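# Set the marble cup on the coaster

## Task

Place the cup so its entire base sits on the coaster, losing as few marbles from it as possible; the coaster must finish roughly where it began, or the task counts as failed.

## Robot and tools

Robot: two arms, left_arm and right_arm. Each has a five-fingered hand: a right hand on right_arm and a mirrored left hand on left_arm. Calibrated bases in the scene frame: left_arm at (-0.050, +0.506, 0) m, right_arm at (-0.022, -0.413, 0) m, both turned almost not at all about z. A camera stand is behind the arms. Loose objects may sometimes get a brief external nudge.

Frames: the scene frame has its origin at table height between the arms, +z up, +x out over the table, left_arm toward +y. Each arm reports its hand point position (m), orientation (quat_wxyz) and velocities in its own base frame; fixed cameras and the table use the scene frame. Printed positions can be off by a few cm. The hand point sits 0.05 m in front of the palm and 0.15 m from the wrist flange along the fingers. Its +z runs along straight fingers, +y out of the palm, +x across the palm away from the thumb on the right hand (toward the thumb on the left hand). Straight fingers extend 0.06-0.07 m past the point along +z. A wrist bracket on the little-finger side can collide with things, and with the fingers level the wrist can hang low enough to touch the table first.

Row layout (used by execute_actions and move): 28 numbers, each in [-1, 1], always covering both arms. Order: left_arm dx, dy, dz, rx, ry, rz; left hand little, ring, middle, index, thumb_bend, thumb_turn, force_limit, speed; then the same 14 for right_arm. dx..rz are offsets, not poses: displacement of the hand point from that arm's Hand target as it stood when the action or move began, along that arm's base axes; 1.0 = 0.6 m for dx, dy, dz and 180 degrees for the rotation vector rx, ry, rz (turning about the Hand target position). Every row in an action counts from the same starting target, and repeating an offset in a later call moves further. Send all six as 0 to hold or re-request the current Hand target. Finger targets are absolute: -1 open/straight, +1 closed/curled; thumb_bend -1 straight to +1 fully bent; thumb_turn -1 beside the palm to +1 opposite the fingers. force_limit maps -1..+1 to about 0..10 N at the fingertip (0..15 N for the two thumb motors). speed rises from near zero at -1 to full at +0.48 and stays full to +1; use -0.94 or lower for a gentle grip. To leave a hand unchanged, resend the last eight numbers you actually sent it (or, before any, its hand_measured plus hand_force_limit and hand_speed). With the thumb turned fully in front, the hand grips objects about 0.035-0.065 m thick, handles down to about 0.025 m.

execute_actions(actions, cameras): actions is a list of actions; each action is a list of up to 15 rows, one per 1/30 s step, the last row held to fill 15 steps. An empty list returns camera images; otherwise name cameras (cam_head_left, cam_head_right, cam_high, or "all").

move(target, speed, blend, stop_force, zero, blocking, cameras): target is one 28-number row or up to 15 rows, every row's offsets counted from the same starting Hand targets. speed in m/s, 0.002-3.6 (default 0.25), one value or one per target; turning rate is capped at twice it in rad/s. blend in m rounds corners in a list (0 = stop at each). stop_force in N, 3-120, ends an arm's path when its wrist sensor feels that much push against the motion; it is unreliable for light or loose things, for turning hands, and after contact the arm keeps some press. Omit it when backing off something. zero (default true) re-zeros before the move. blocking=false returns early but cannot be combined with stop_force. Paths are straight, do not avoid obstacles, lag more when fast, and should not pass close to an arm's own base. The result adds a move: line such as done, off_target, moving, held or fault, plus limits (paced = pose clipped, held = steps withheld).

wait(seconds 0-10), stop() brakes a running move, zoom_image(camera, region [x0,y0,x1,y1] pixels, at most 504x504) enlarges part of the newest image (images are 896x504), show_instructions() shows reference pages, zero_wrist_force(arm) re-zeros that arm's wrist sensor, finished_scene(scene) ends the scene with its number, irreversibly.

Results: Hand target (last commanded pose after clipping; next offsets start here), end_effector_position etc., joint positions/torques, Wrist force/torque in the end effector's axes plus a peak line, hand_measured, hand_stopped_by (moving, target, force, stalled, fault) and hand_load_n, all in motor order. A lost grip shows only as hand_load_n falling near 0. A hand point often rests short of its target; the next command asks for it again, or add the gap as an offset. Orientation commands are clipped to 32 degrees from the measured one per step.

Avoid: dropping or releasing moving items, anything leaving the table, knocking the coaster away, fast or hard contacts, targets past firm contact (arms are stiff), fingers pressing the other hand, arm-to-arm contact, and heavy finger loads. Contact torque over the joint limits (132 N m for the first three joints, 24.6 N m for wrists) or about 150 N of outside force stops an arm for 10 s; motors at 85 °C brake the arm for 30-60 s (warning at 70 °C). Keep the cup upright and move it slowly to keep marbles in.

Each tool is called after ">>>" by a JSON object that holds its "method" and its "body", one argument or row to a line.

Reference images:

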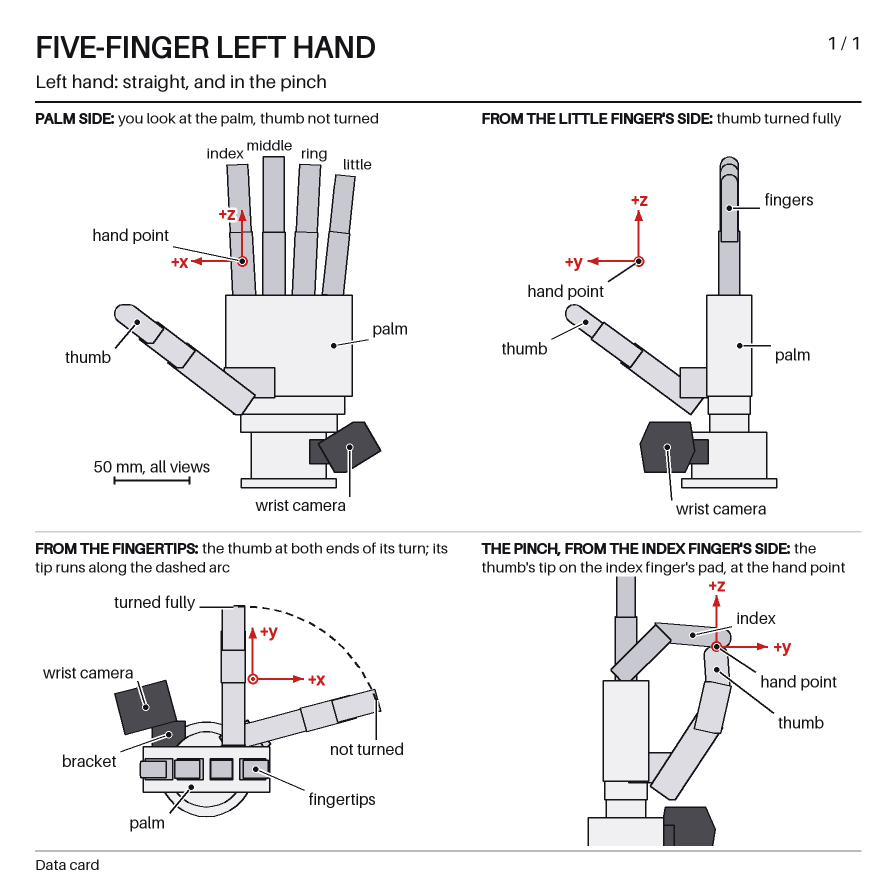

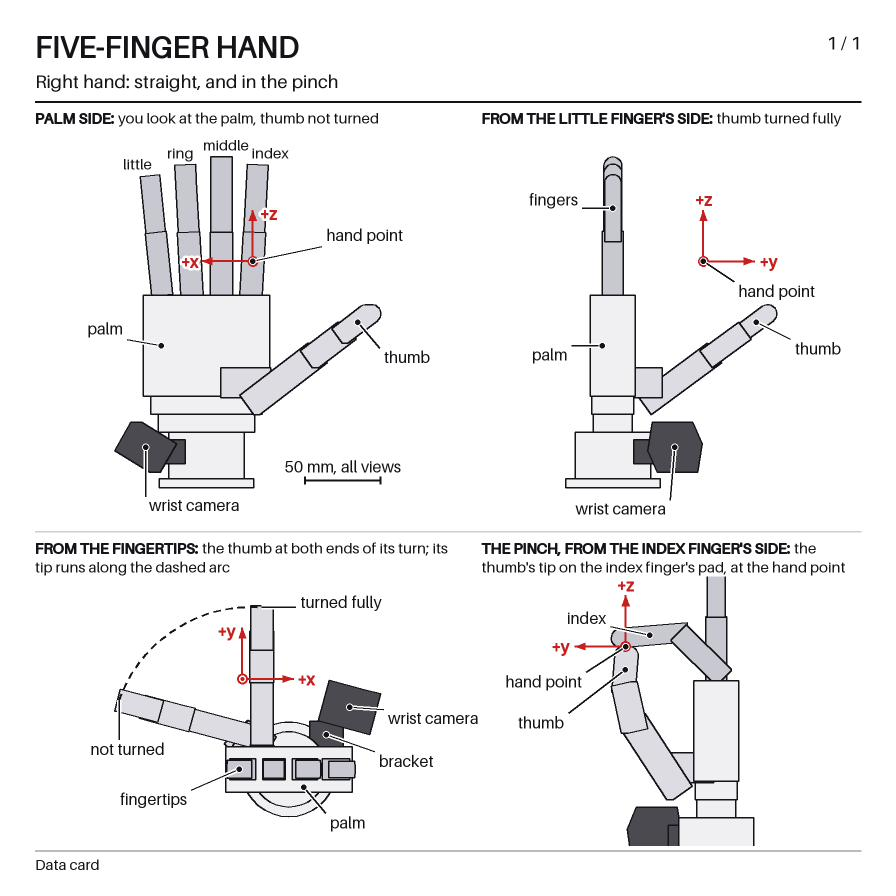

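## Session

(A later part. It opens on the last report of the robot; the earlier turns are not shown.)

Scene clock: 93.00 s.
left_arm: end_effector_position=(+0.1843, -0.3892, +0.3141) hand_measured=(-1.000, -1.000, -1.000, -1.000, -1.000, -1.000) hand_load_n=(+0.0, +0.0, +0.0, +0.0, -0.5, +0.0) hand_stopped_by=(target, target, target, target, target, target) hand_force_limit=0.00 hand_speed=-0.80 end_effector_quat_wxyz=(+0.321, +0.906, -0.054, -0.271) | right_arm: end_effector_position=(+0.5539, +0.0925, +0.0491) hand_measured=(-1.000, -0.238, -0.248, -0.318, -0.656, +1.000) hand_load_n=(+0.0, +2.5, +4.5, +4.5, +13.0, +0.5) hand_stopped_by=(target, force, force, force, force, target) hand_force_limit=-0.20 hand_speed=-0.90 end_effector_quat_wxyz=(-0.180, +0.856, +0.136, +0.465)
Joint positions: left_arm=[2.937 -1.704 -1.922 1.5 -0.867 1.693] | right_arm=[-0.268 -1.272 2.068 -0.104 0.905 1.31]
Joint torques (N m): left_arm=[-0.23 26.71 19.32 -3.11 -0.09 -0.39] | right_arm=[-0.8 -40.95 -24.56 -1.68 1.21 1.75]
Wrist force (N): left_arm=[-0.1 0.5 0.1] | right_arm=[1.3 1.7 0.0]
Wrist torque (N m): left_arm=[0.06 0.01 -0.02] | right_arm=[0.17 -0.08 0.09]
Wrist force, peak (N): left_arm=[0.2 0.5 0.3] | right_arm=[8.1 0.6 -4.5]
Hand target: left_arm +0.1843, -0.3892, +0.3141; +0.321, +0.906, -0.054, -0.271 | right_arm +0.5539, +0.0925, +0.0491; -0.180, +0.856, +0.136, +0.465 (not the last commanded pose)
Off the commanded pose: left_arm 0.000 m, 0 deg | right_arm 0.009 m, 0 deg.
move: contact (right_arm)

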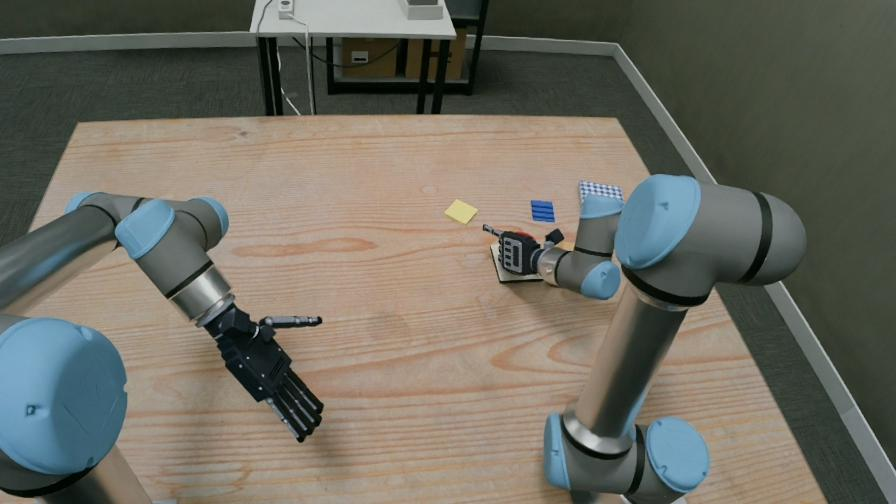

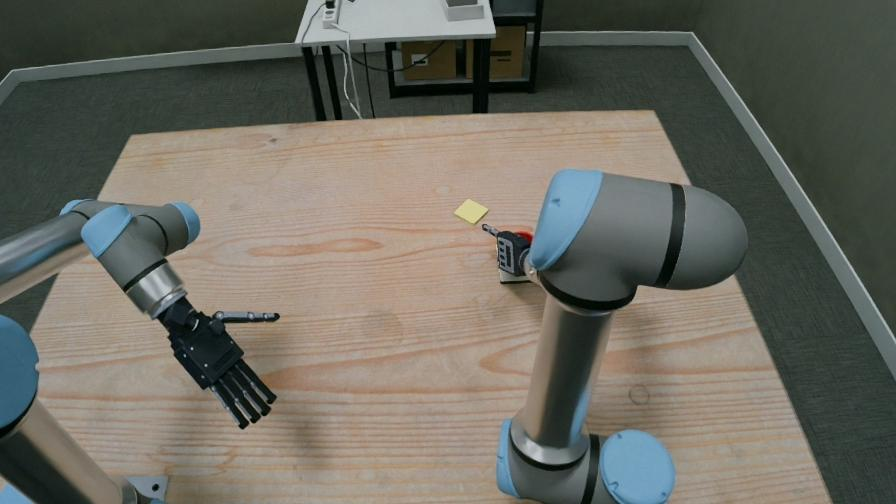

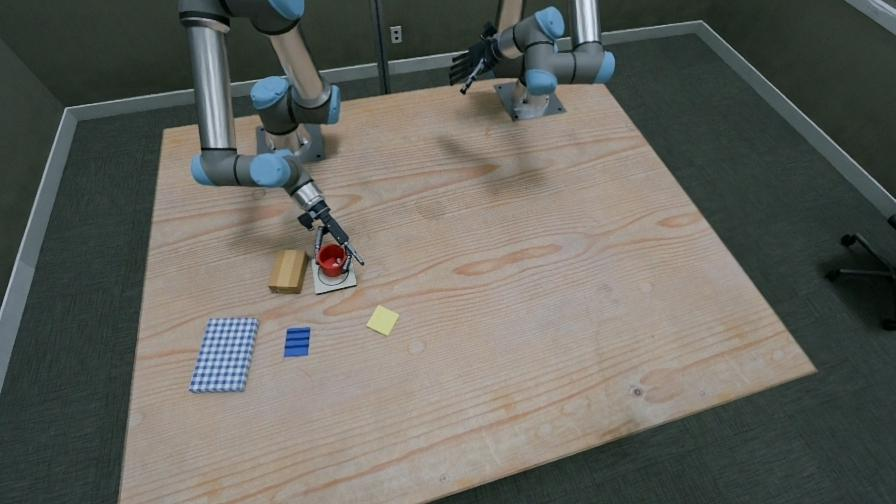

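>>> {"method": "move", "body": {
  "target": [0,0,0,0,0,0,-1,-1,-1,-1,-1,-1,0,-0.8, 0,0,0,0,0,0,-1,-1,-1,-1,-1,1,-0.2,-0.7],
  "cameras": ["all"]
}}

>>> {"method": "zoom_image", "body": {
  "camera": "cam_high",
  "region": [270, 200, 390, 320]
}}

Scene clock: 95.27 s.
left_arm: end_effector_position=(+0.1843, -0.3892, +0.3141) hand_measured=(-1.000, -1.000, -1.000, -1.000, -1.000, -1.000) hand_load_n=(+0.0, +0.0, +0.0, +0.0, +0.0, +0.0) hand_stopped_by=(target, target, target, target, target, target) hand_force_limit=0.00 hand_speed=-0.80 end_effector_quat_wxyz=(+0.321, +0.906, -0.054, -0.271) | right_arm: end_effector_position=(+0.5539, +0.0925, +0.0491) hand_measured=(-1.000, -1.000, -1.000, -1.000, -1.000, +1.000) hand_load_n=(+0.0, +0.0, +0.0, +0.0, +0.0, +0.0) hand_stopped_by=(target, target, target, target, target, target) hand_force_limit=-0.20 hand_speed=-0.70 end_effector_quat_wxyz=(-0.180, +0.856, +0.136, +0.465)
Joint positions: left_arm=[2.937 -1.704 -1.922 1.5 -0.867 1.693] | right_arm=[-0.268 -1.272 2.068 -0.104 0.905 1.31]
Joint torques (N m): left_arm=[0.19 26.47 19.84 -3.05 -0.11 -0.36] | right_arm=[5.01 -36.7 -19.75 0.36 -0.61 1.4]
Wrist force (N): left_arm=[0.2 0.2 0.2] | right_arm=[0.4 2.0 0.6]
Wrist torque (N m): left_arm=[0.03 -0.04 0.01] | right_arm=[0.17 -0.10 0.07]
Wrist force, peak (N): left_arm=[0.4 0.2 0.2] | right_arm=[1.9 2.0 -0.5]
Hand target: left_arm +0.1843, -0.3892, +0.3141; +0.321, +0.906, -0.054, -0.271 | right_arm +0.5539, +0.0925, +0.0491; -0.180, +0.856, +0.136, +0.465
Off the commanded pose: left_arm 0.000 m, 0 deg | right_arm 0.000 m, 0 deg.
move: done

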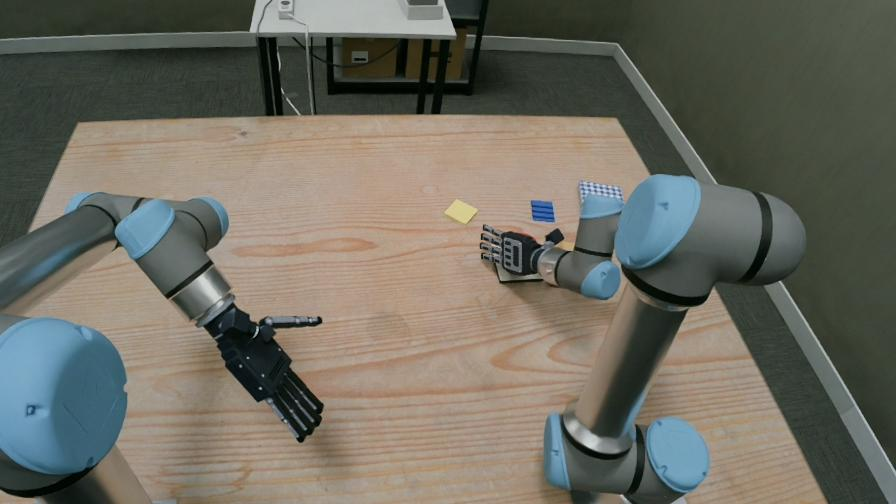

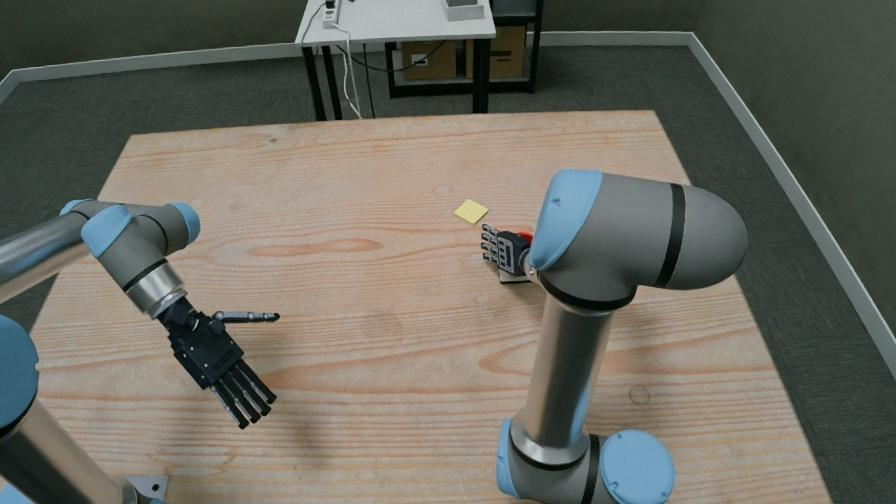

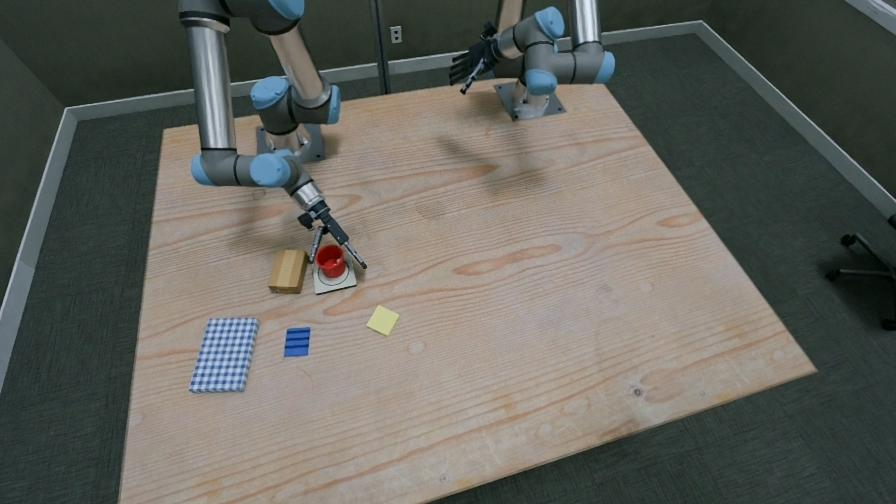

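Scaled by 4.200 from the camera's 896x504 image, which has a finer 1280x720 frame.

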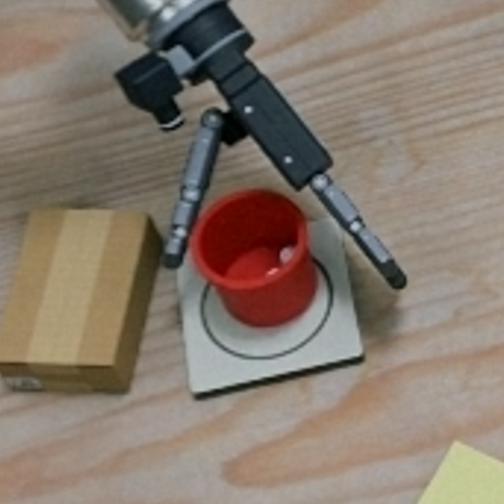

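>>> {"method": "move", "body": {
  "target": [0,0,0,0,0,0,-1,-1,-1,-1,-1,-1,0,-0.8, 0,0,0.17,0,0,0,-1,-1,-1,-1,-1,1,-0.2,-0.7],
  "speed": 0.1,
  "cameras": ["all"]
}}

>>> {"method": "zoom_image", "body": {
  "camera": "cam_high",
  "region": [270, 200, 390, 320]
}}

Scene clock: 97.97 s.
left_arm: end_effector_position=(+0.1843, -0.3892, +0.3141) hand_measured=(-1.000, -1.000, -1.000, -1.000, -1.000, -1.000) hand_load_n=(+0.0, +0.0, +0.0, +0.0, +0.0, +0.0) hand_stopped_by=(target, target, target, target, target, target) hand_force_limit=0.00 hand_speed=-0.80 end_effector_quat_wxyz=(+0.321, +0.906, -0.054, -0.271) | right_arm: end_effector_position=(+0.5539, +0.0925, +0.1512) hand_measured=(-1.000, -1.000, -1.000, -1.000, -1.000, +1.000) hand_load_n=(+0.0, +0.0, +0.0, +0.0, +0.0, +0.5) hand_stopped_by=(target, target, target, target, target, target) hand_force_limit=-0.20 hand_speed=-0.70 end_effector_quat_wxyz=(-0.180, +0.856, +0.136, +0.466)
Joint positions: left_arm=[2.937 -1.704 -1.922 1.5 -0.867 1.693] | right_arm=[-0.268 -1.434 1.949 0.177 0.905 1.31]
Joint torques (N m): left_arm=[0.34 26.85 20.01 -3.08 -0.04 -0.32] | right_arm=[-8.91 -9.97 -5.77 -0.37 -1.81 -0.77]
Wrist force (N): left_arm=[-0.1 0.3 0.1] | right_arm=[0.1 1.7 0.9]
Wrist torque (N m): left_arm=[0.03 0.01 -0.01] | right_arm=[0.10 -0.06 0.08]
Wrist force, peak (N): left_arm=[0.0 0.5 0.2] | right_arm=[-0.4 2.2 1.0]
Hand target: left_arm +0.1843, -0.3892, +0.3141; +0.321, +0.906, -0.054, -0.271 | right_arm +0.5539, +0.0925, +0.1511; -0.180, +0.856, +0.136, +0.465
Off the commanded pose: left_arm 0.000 m, 0 deg | right_arm 0.000 m, 0 deg.
move: done

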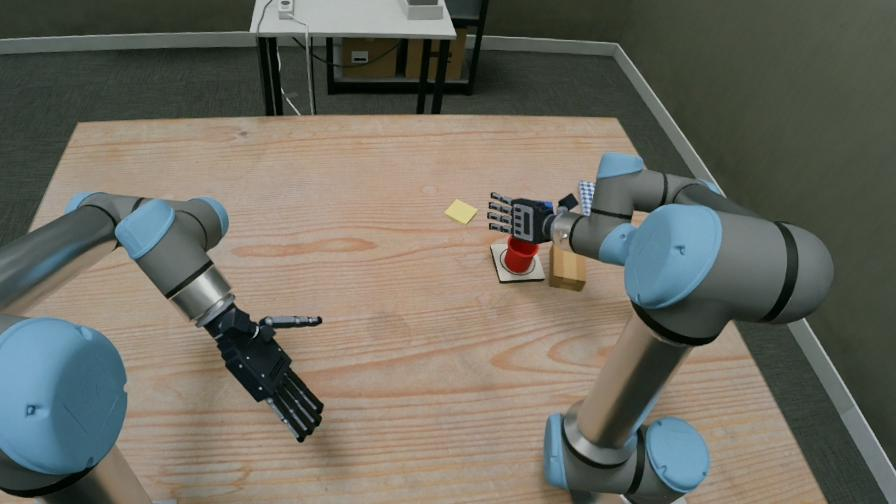

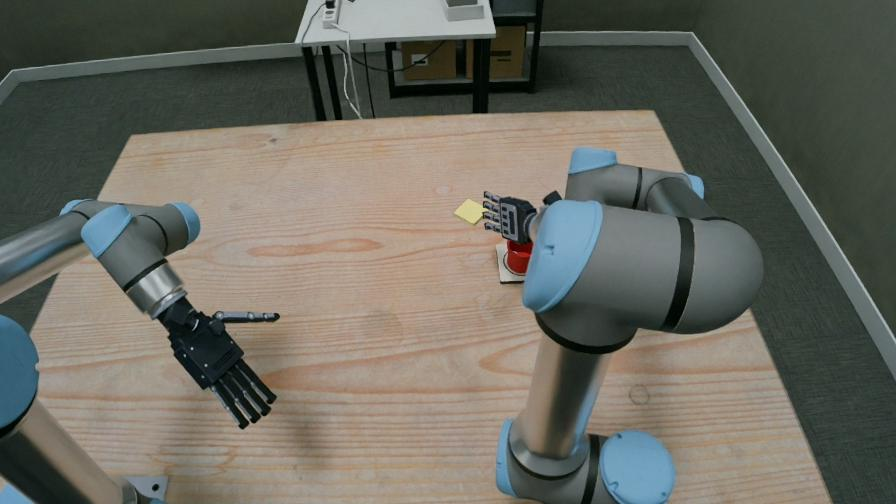

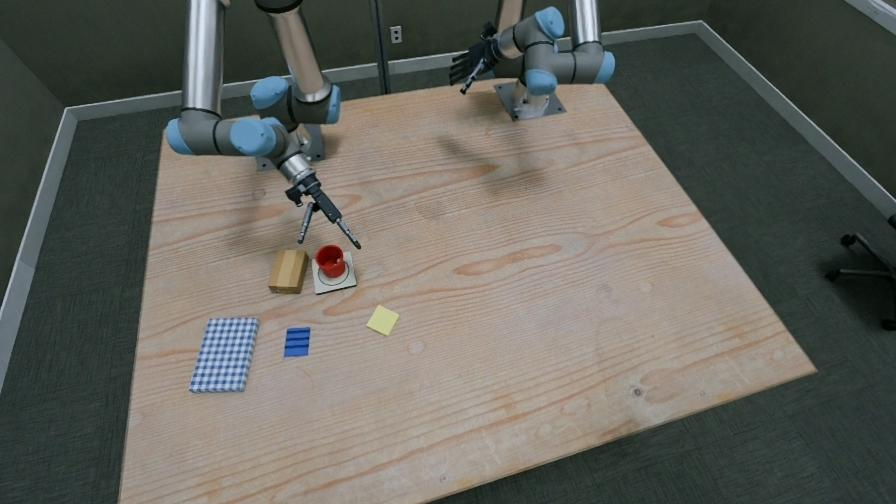

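Scaled by 4.200 from the camera's 896x504 image, which has a finer 1280x720 frame.

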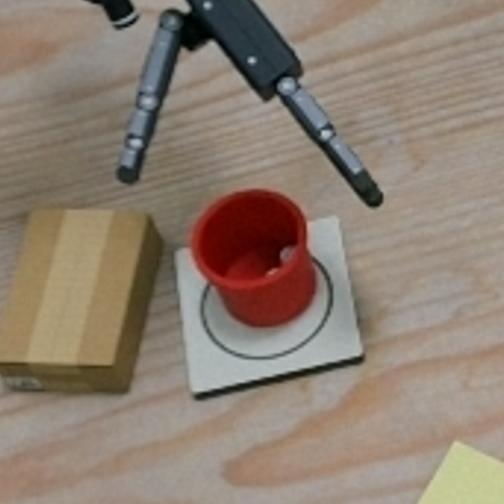

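>>> {"method": "move", "body": {
  "target": [
    [0.15,0,0,0.2109,-0.178,0.0355,-1,-1,-1,-1,-1,-1,0,-0.8, 0,0,0,0,0,0,-1,-1,-1,-1,-1,1,-0.2,-0.7],
    [0.3522,0.0307,-0.3567,0.2109,-0.178,0.0355,-1,-1,-1,-1,-1,-1,0,-0.8, 0,0,0,0,0,0,-1,-1,-1,-1,-1,1,-0.2,-0.7]
  ],
  "cameras": ["all"]
}}

>>> {"method": "zoom_image", "body": {
  "camera": "cam_high",
  "region": [400, 80, 600, 240]
}}

>>> {"method": "zoom_image", "body": {
  "camera": "cam_head_left",
  "region": [250, 260, 450, 420]
}}

>>> {"method": "zoom_image", "body": {
  "camera": "cam_head_right",
  "region": [230, 260, 430, 420]
}}

Scene clock: 103.47 s.
left_arm: end_effector_position=(+0.3957, -0.3708, +0.1002) hand_measured=(-1.000, -1.000, -1.000, -1.000, -1.000, -1.000) hand_load_n=(+0.0, +0.0, +0.0, +0.0, +0.0, +0.0) hand_stopped_by=(target, target, target, target, target, target) hand_force_limit=0.00 hand_speed=-0.80 end_effector_quat_wxyz=(+0.000, +1.000, +0.000, +0.000) | right_arm: end_effector_position=(+0.5539, +0.0925, +0.1511) hand_measured=(-1.000, -1.000, -1.000, -1.000, -1.000, +1.000) hand_load_n=(+0.0, +0.0, +0.0, +0.0, +0.0, +0.0) hand_stopped_by=(target, target, target, target, target, target) hand_force_limit=-0.20 hand_speed=-0.70 end_effector_quat_wxyz=(-0.180, +0.856, +0.136, +0.465)
Joint positions: left_arm=[2.718 -2.092 -1.527 2.049 -1.571 1.147] | right_arm=[-0.268 -1.434 1.949 0.177 0.905 1.31]
Joint torques (N m): left_arm=[-6.17 37.06 6.67 -2.11 0.95 -2.46] | right_arm=[-8.39 -9.91 -5.96 1.25 -1.94 1.15]
Wrist force (N): left_arm=[0.5 -0.4 -0.9] | right_arm=[0.2 1.6 1.0]
Wrist torque (N m): left_arm=[0.24 0.08 0.06] | right_arm=[0.08 -0.07 0.08]
Wrist force, peak (N): left_arm=[-0.4 -0.1 -2.6] | right_arm=[0.0 2.0 0.7]
Hand target: left_arm +0.3957, -0.3708, +0.1000; +0.000, +1.000, +0.000, +0.000 | right_arm +0.5539, +0.0925, +0.1511; -0.180, +0.856, +0.136, +0.465
Off the commanded pose: left_arm 0.000 m, 0 deg | right_arm 0.000 m, 0 deg.
move: done

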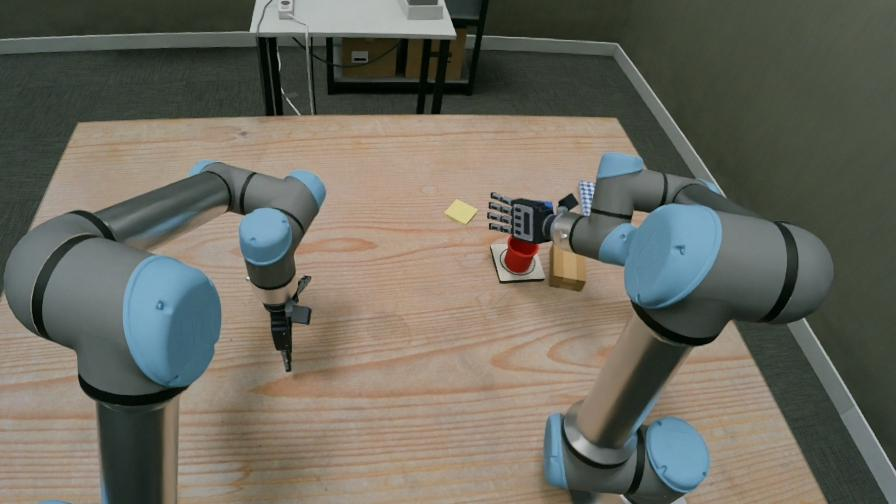

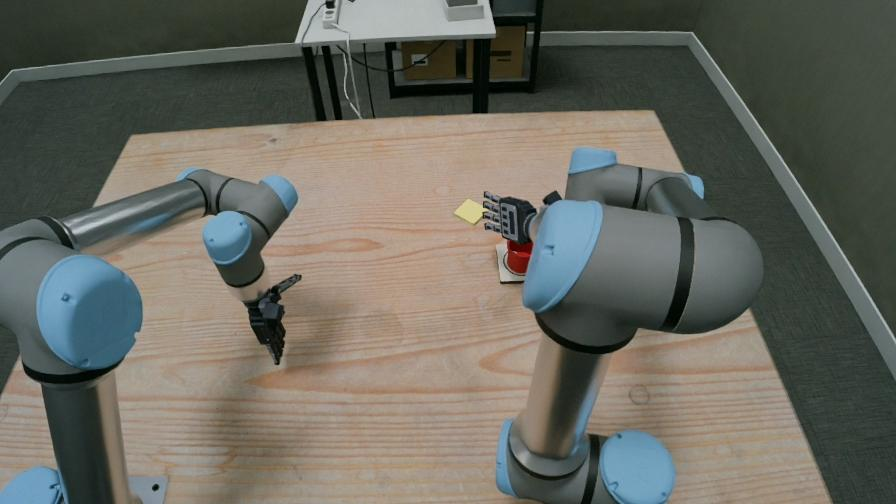

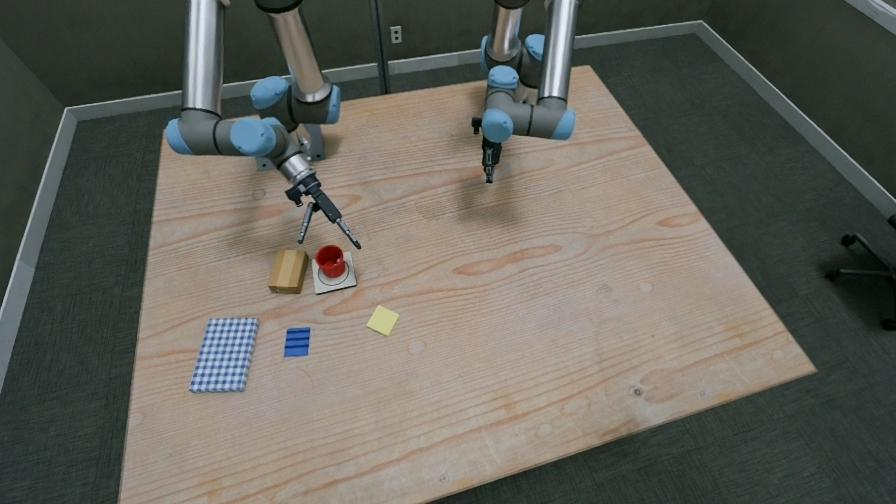

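Scaled by 2.520 from the camera's 896x504 image, which has a finer 1280x720 frame.

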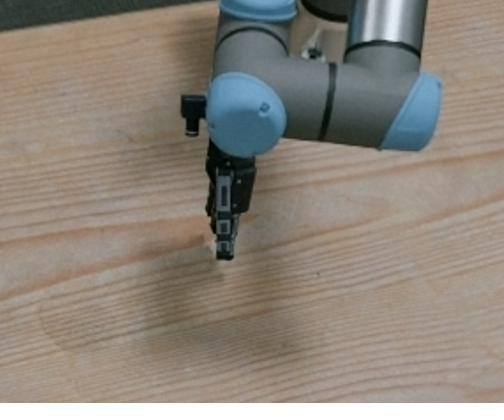

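Scaled by 2.520 from the camera's 896x504 image, which has a finer 1280x720 frame.

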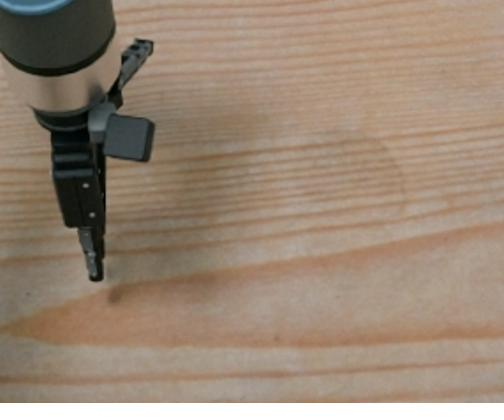

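Scaled by 2.520 from the camera's 896x504 image, which has a finer 1280x720 frame.

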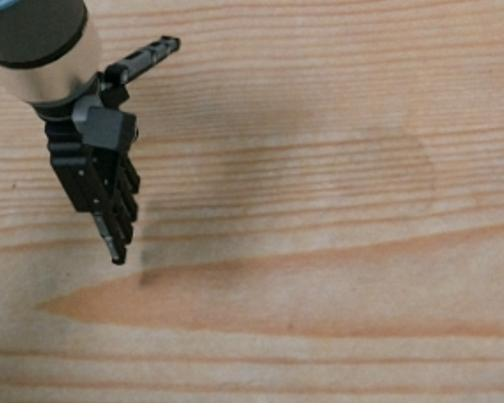

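>>> {"method": "zoom_image", "body": {
  "camera": "cam_high",
  "region": [392, 300, 896, 504]
}}

>>> {"method": "zoom_image", "body": {
  "camera": "cam_high",
  "region": [100, 60, 604, 504]
}}

Scaled by 1.000.

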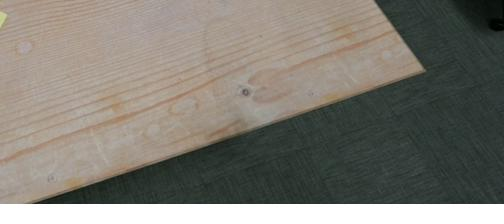

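Scaled by 1.000.

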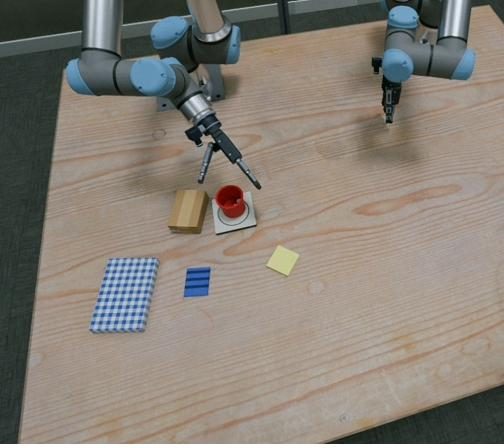

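>>> {"method": "move", "body": {
  "target": [
    [0.3,0.3,0.0,0,0,0,-1,-1,-1,-1,-1,-1,0,-0.8, 0,0,0,0,0,0,-1,-1,-1,-1,-1,1,-0.2,-0.7]
  ],
  "cameras": ["all"]
}}

>>> {"method": "zoom_image", "body": {
  "camera": "cam_high",
  "region": [480, 150, 680, 310]
}}

>>> {"method": "zoom_image", "body": {
  "camera": "cam_head_left",
  "region": [150, 200, 350, 360]
}}

>>> {"method": "zoom_image", "body": {
  "camera": "cam_head_right",
  "region": [150, 200, 350, 360]
}}

Scene clock: 122.57 s.
left_arm: end_effector_position=(+0.5756, -0.1909, +0.1000) hand_measured=(-1.000, -1.000, -1.000, -1.000, -1.000, -1.000) hand_load_n=(+0.0, +0.0, +0.0, +0.0, +0.0, +0.0) hand_stopped_by=(target, target, target, target, target, target) hand_force_limit=0.00 hand_speed=-0.80 end_effector_quat_wxyz=(+0.000, +1.000, +0.000, +0.000) | right_arm: end_effector_position=(+0.5539, +0.0925, +0.1511) hand_measured=(-1.000, -1.000, -1.000, -1.000, -1.000, +1.000) hand_load_n=(+0.0, +0.0, +0.0, +0.0, +0.0, +0.0) hand_stopped_by=(target, target, target, target, target, target) hand_force_limit=-0.20 hand_speed=-0.70 end_effector_quat_wxyz=(-0.180, +0.856, +0.136, +0.465)
Joint positions: left_arm=[3.146 -2.277 -1.218 1.924 -1.571 1.575] | right_arm=[-0.268 -1.434 1.949 0.177 0.905 1.31]
Joint torques (N m): left_arm=[5.25 49.09 15.29 -0.5 0.4 -0.96] | right_arm=[-8.21 -9.4 -5.71 -0.46 -1.91 1.22]
Wrist force (N): left_arm=[0.0 -0.3 -0.7] | right_arm=[0.0 1.7 0.7]
Wrist torque (N m): left_arm=[0.25 0.14 0.08] | right_arm=[0.11 -0.04 0.08]
Wrist force, peak (N): left_arm=[1.5 -2.0 -0.8] | right_arm=[0.2 2.0 0.8]
Hand target: left_arm +0.5757, -0.1908, +0.1000; +0.000, +1.000, +0.000, +0.000 | right_arm +0.5539, +0.0925, +0.1511; -0.180, +0.856, +0.136, +0.465
Off the commanded pose: left_arm 0.000 m, 0 deg | right_arm 0.000 m, 0 deg.
move: done

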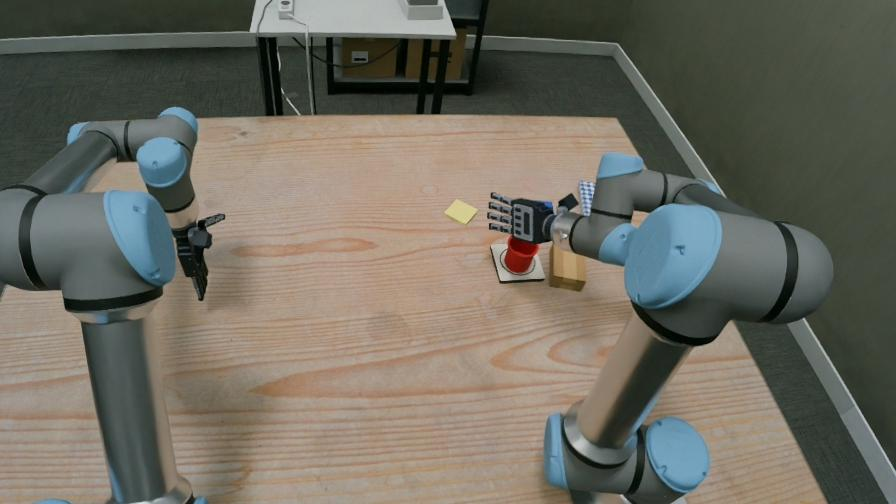

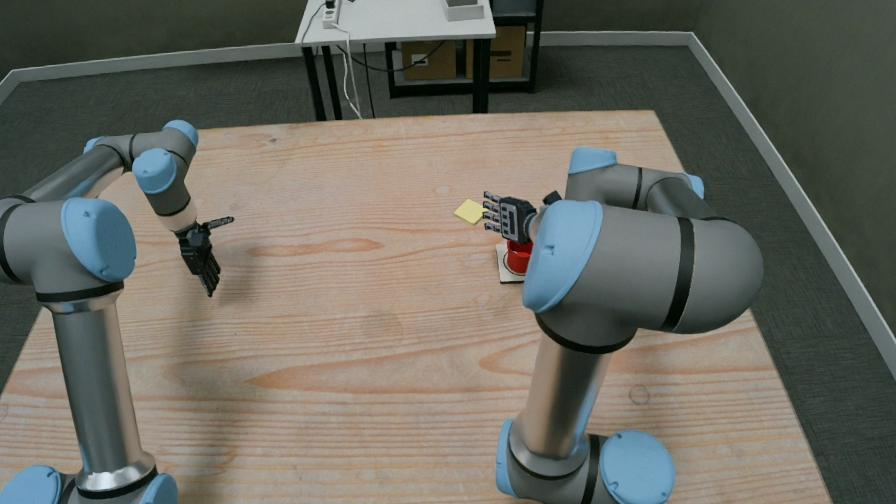

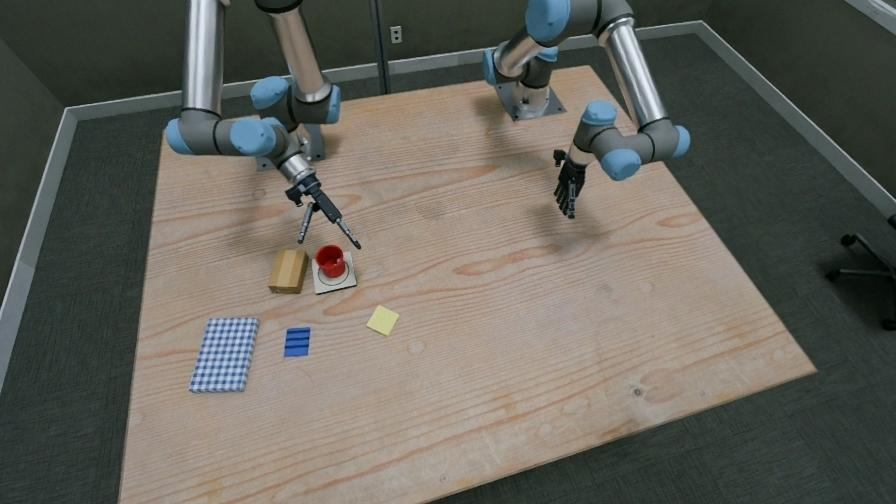

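Scaled by 2.520 from the camera's 896x504 image, which has a finer 1280x720 frame.

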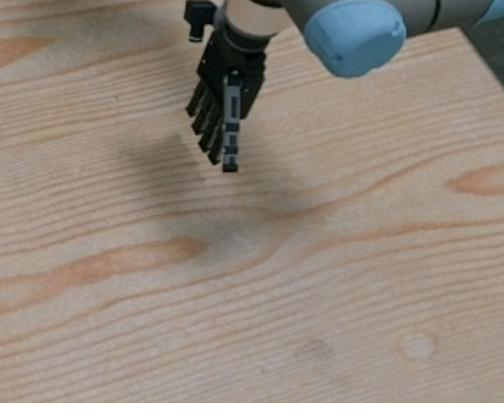

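Scaled by 2.520 from the camera's 896x504 image, which has a finer 1280x720 frame.

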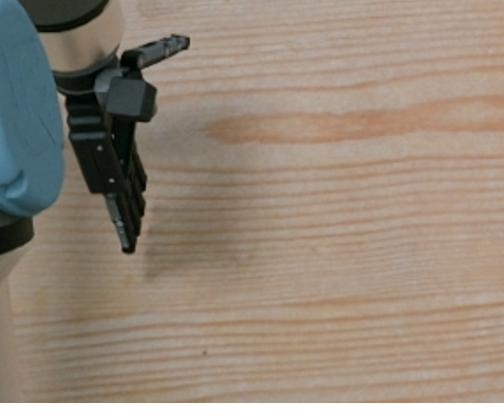

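Scaled by 2.520 from the camera's 896x504 image, which has a finer 1280x720 frame.

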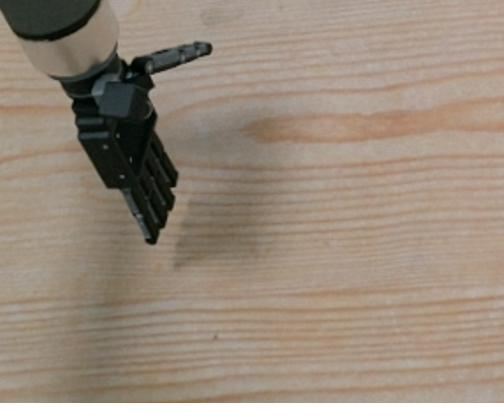

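>>> {"method": "finished_scene", "body": {
  "scene": 1
}}

The scene is finished: the task was done.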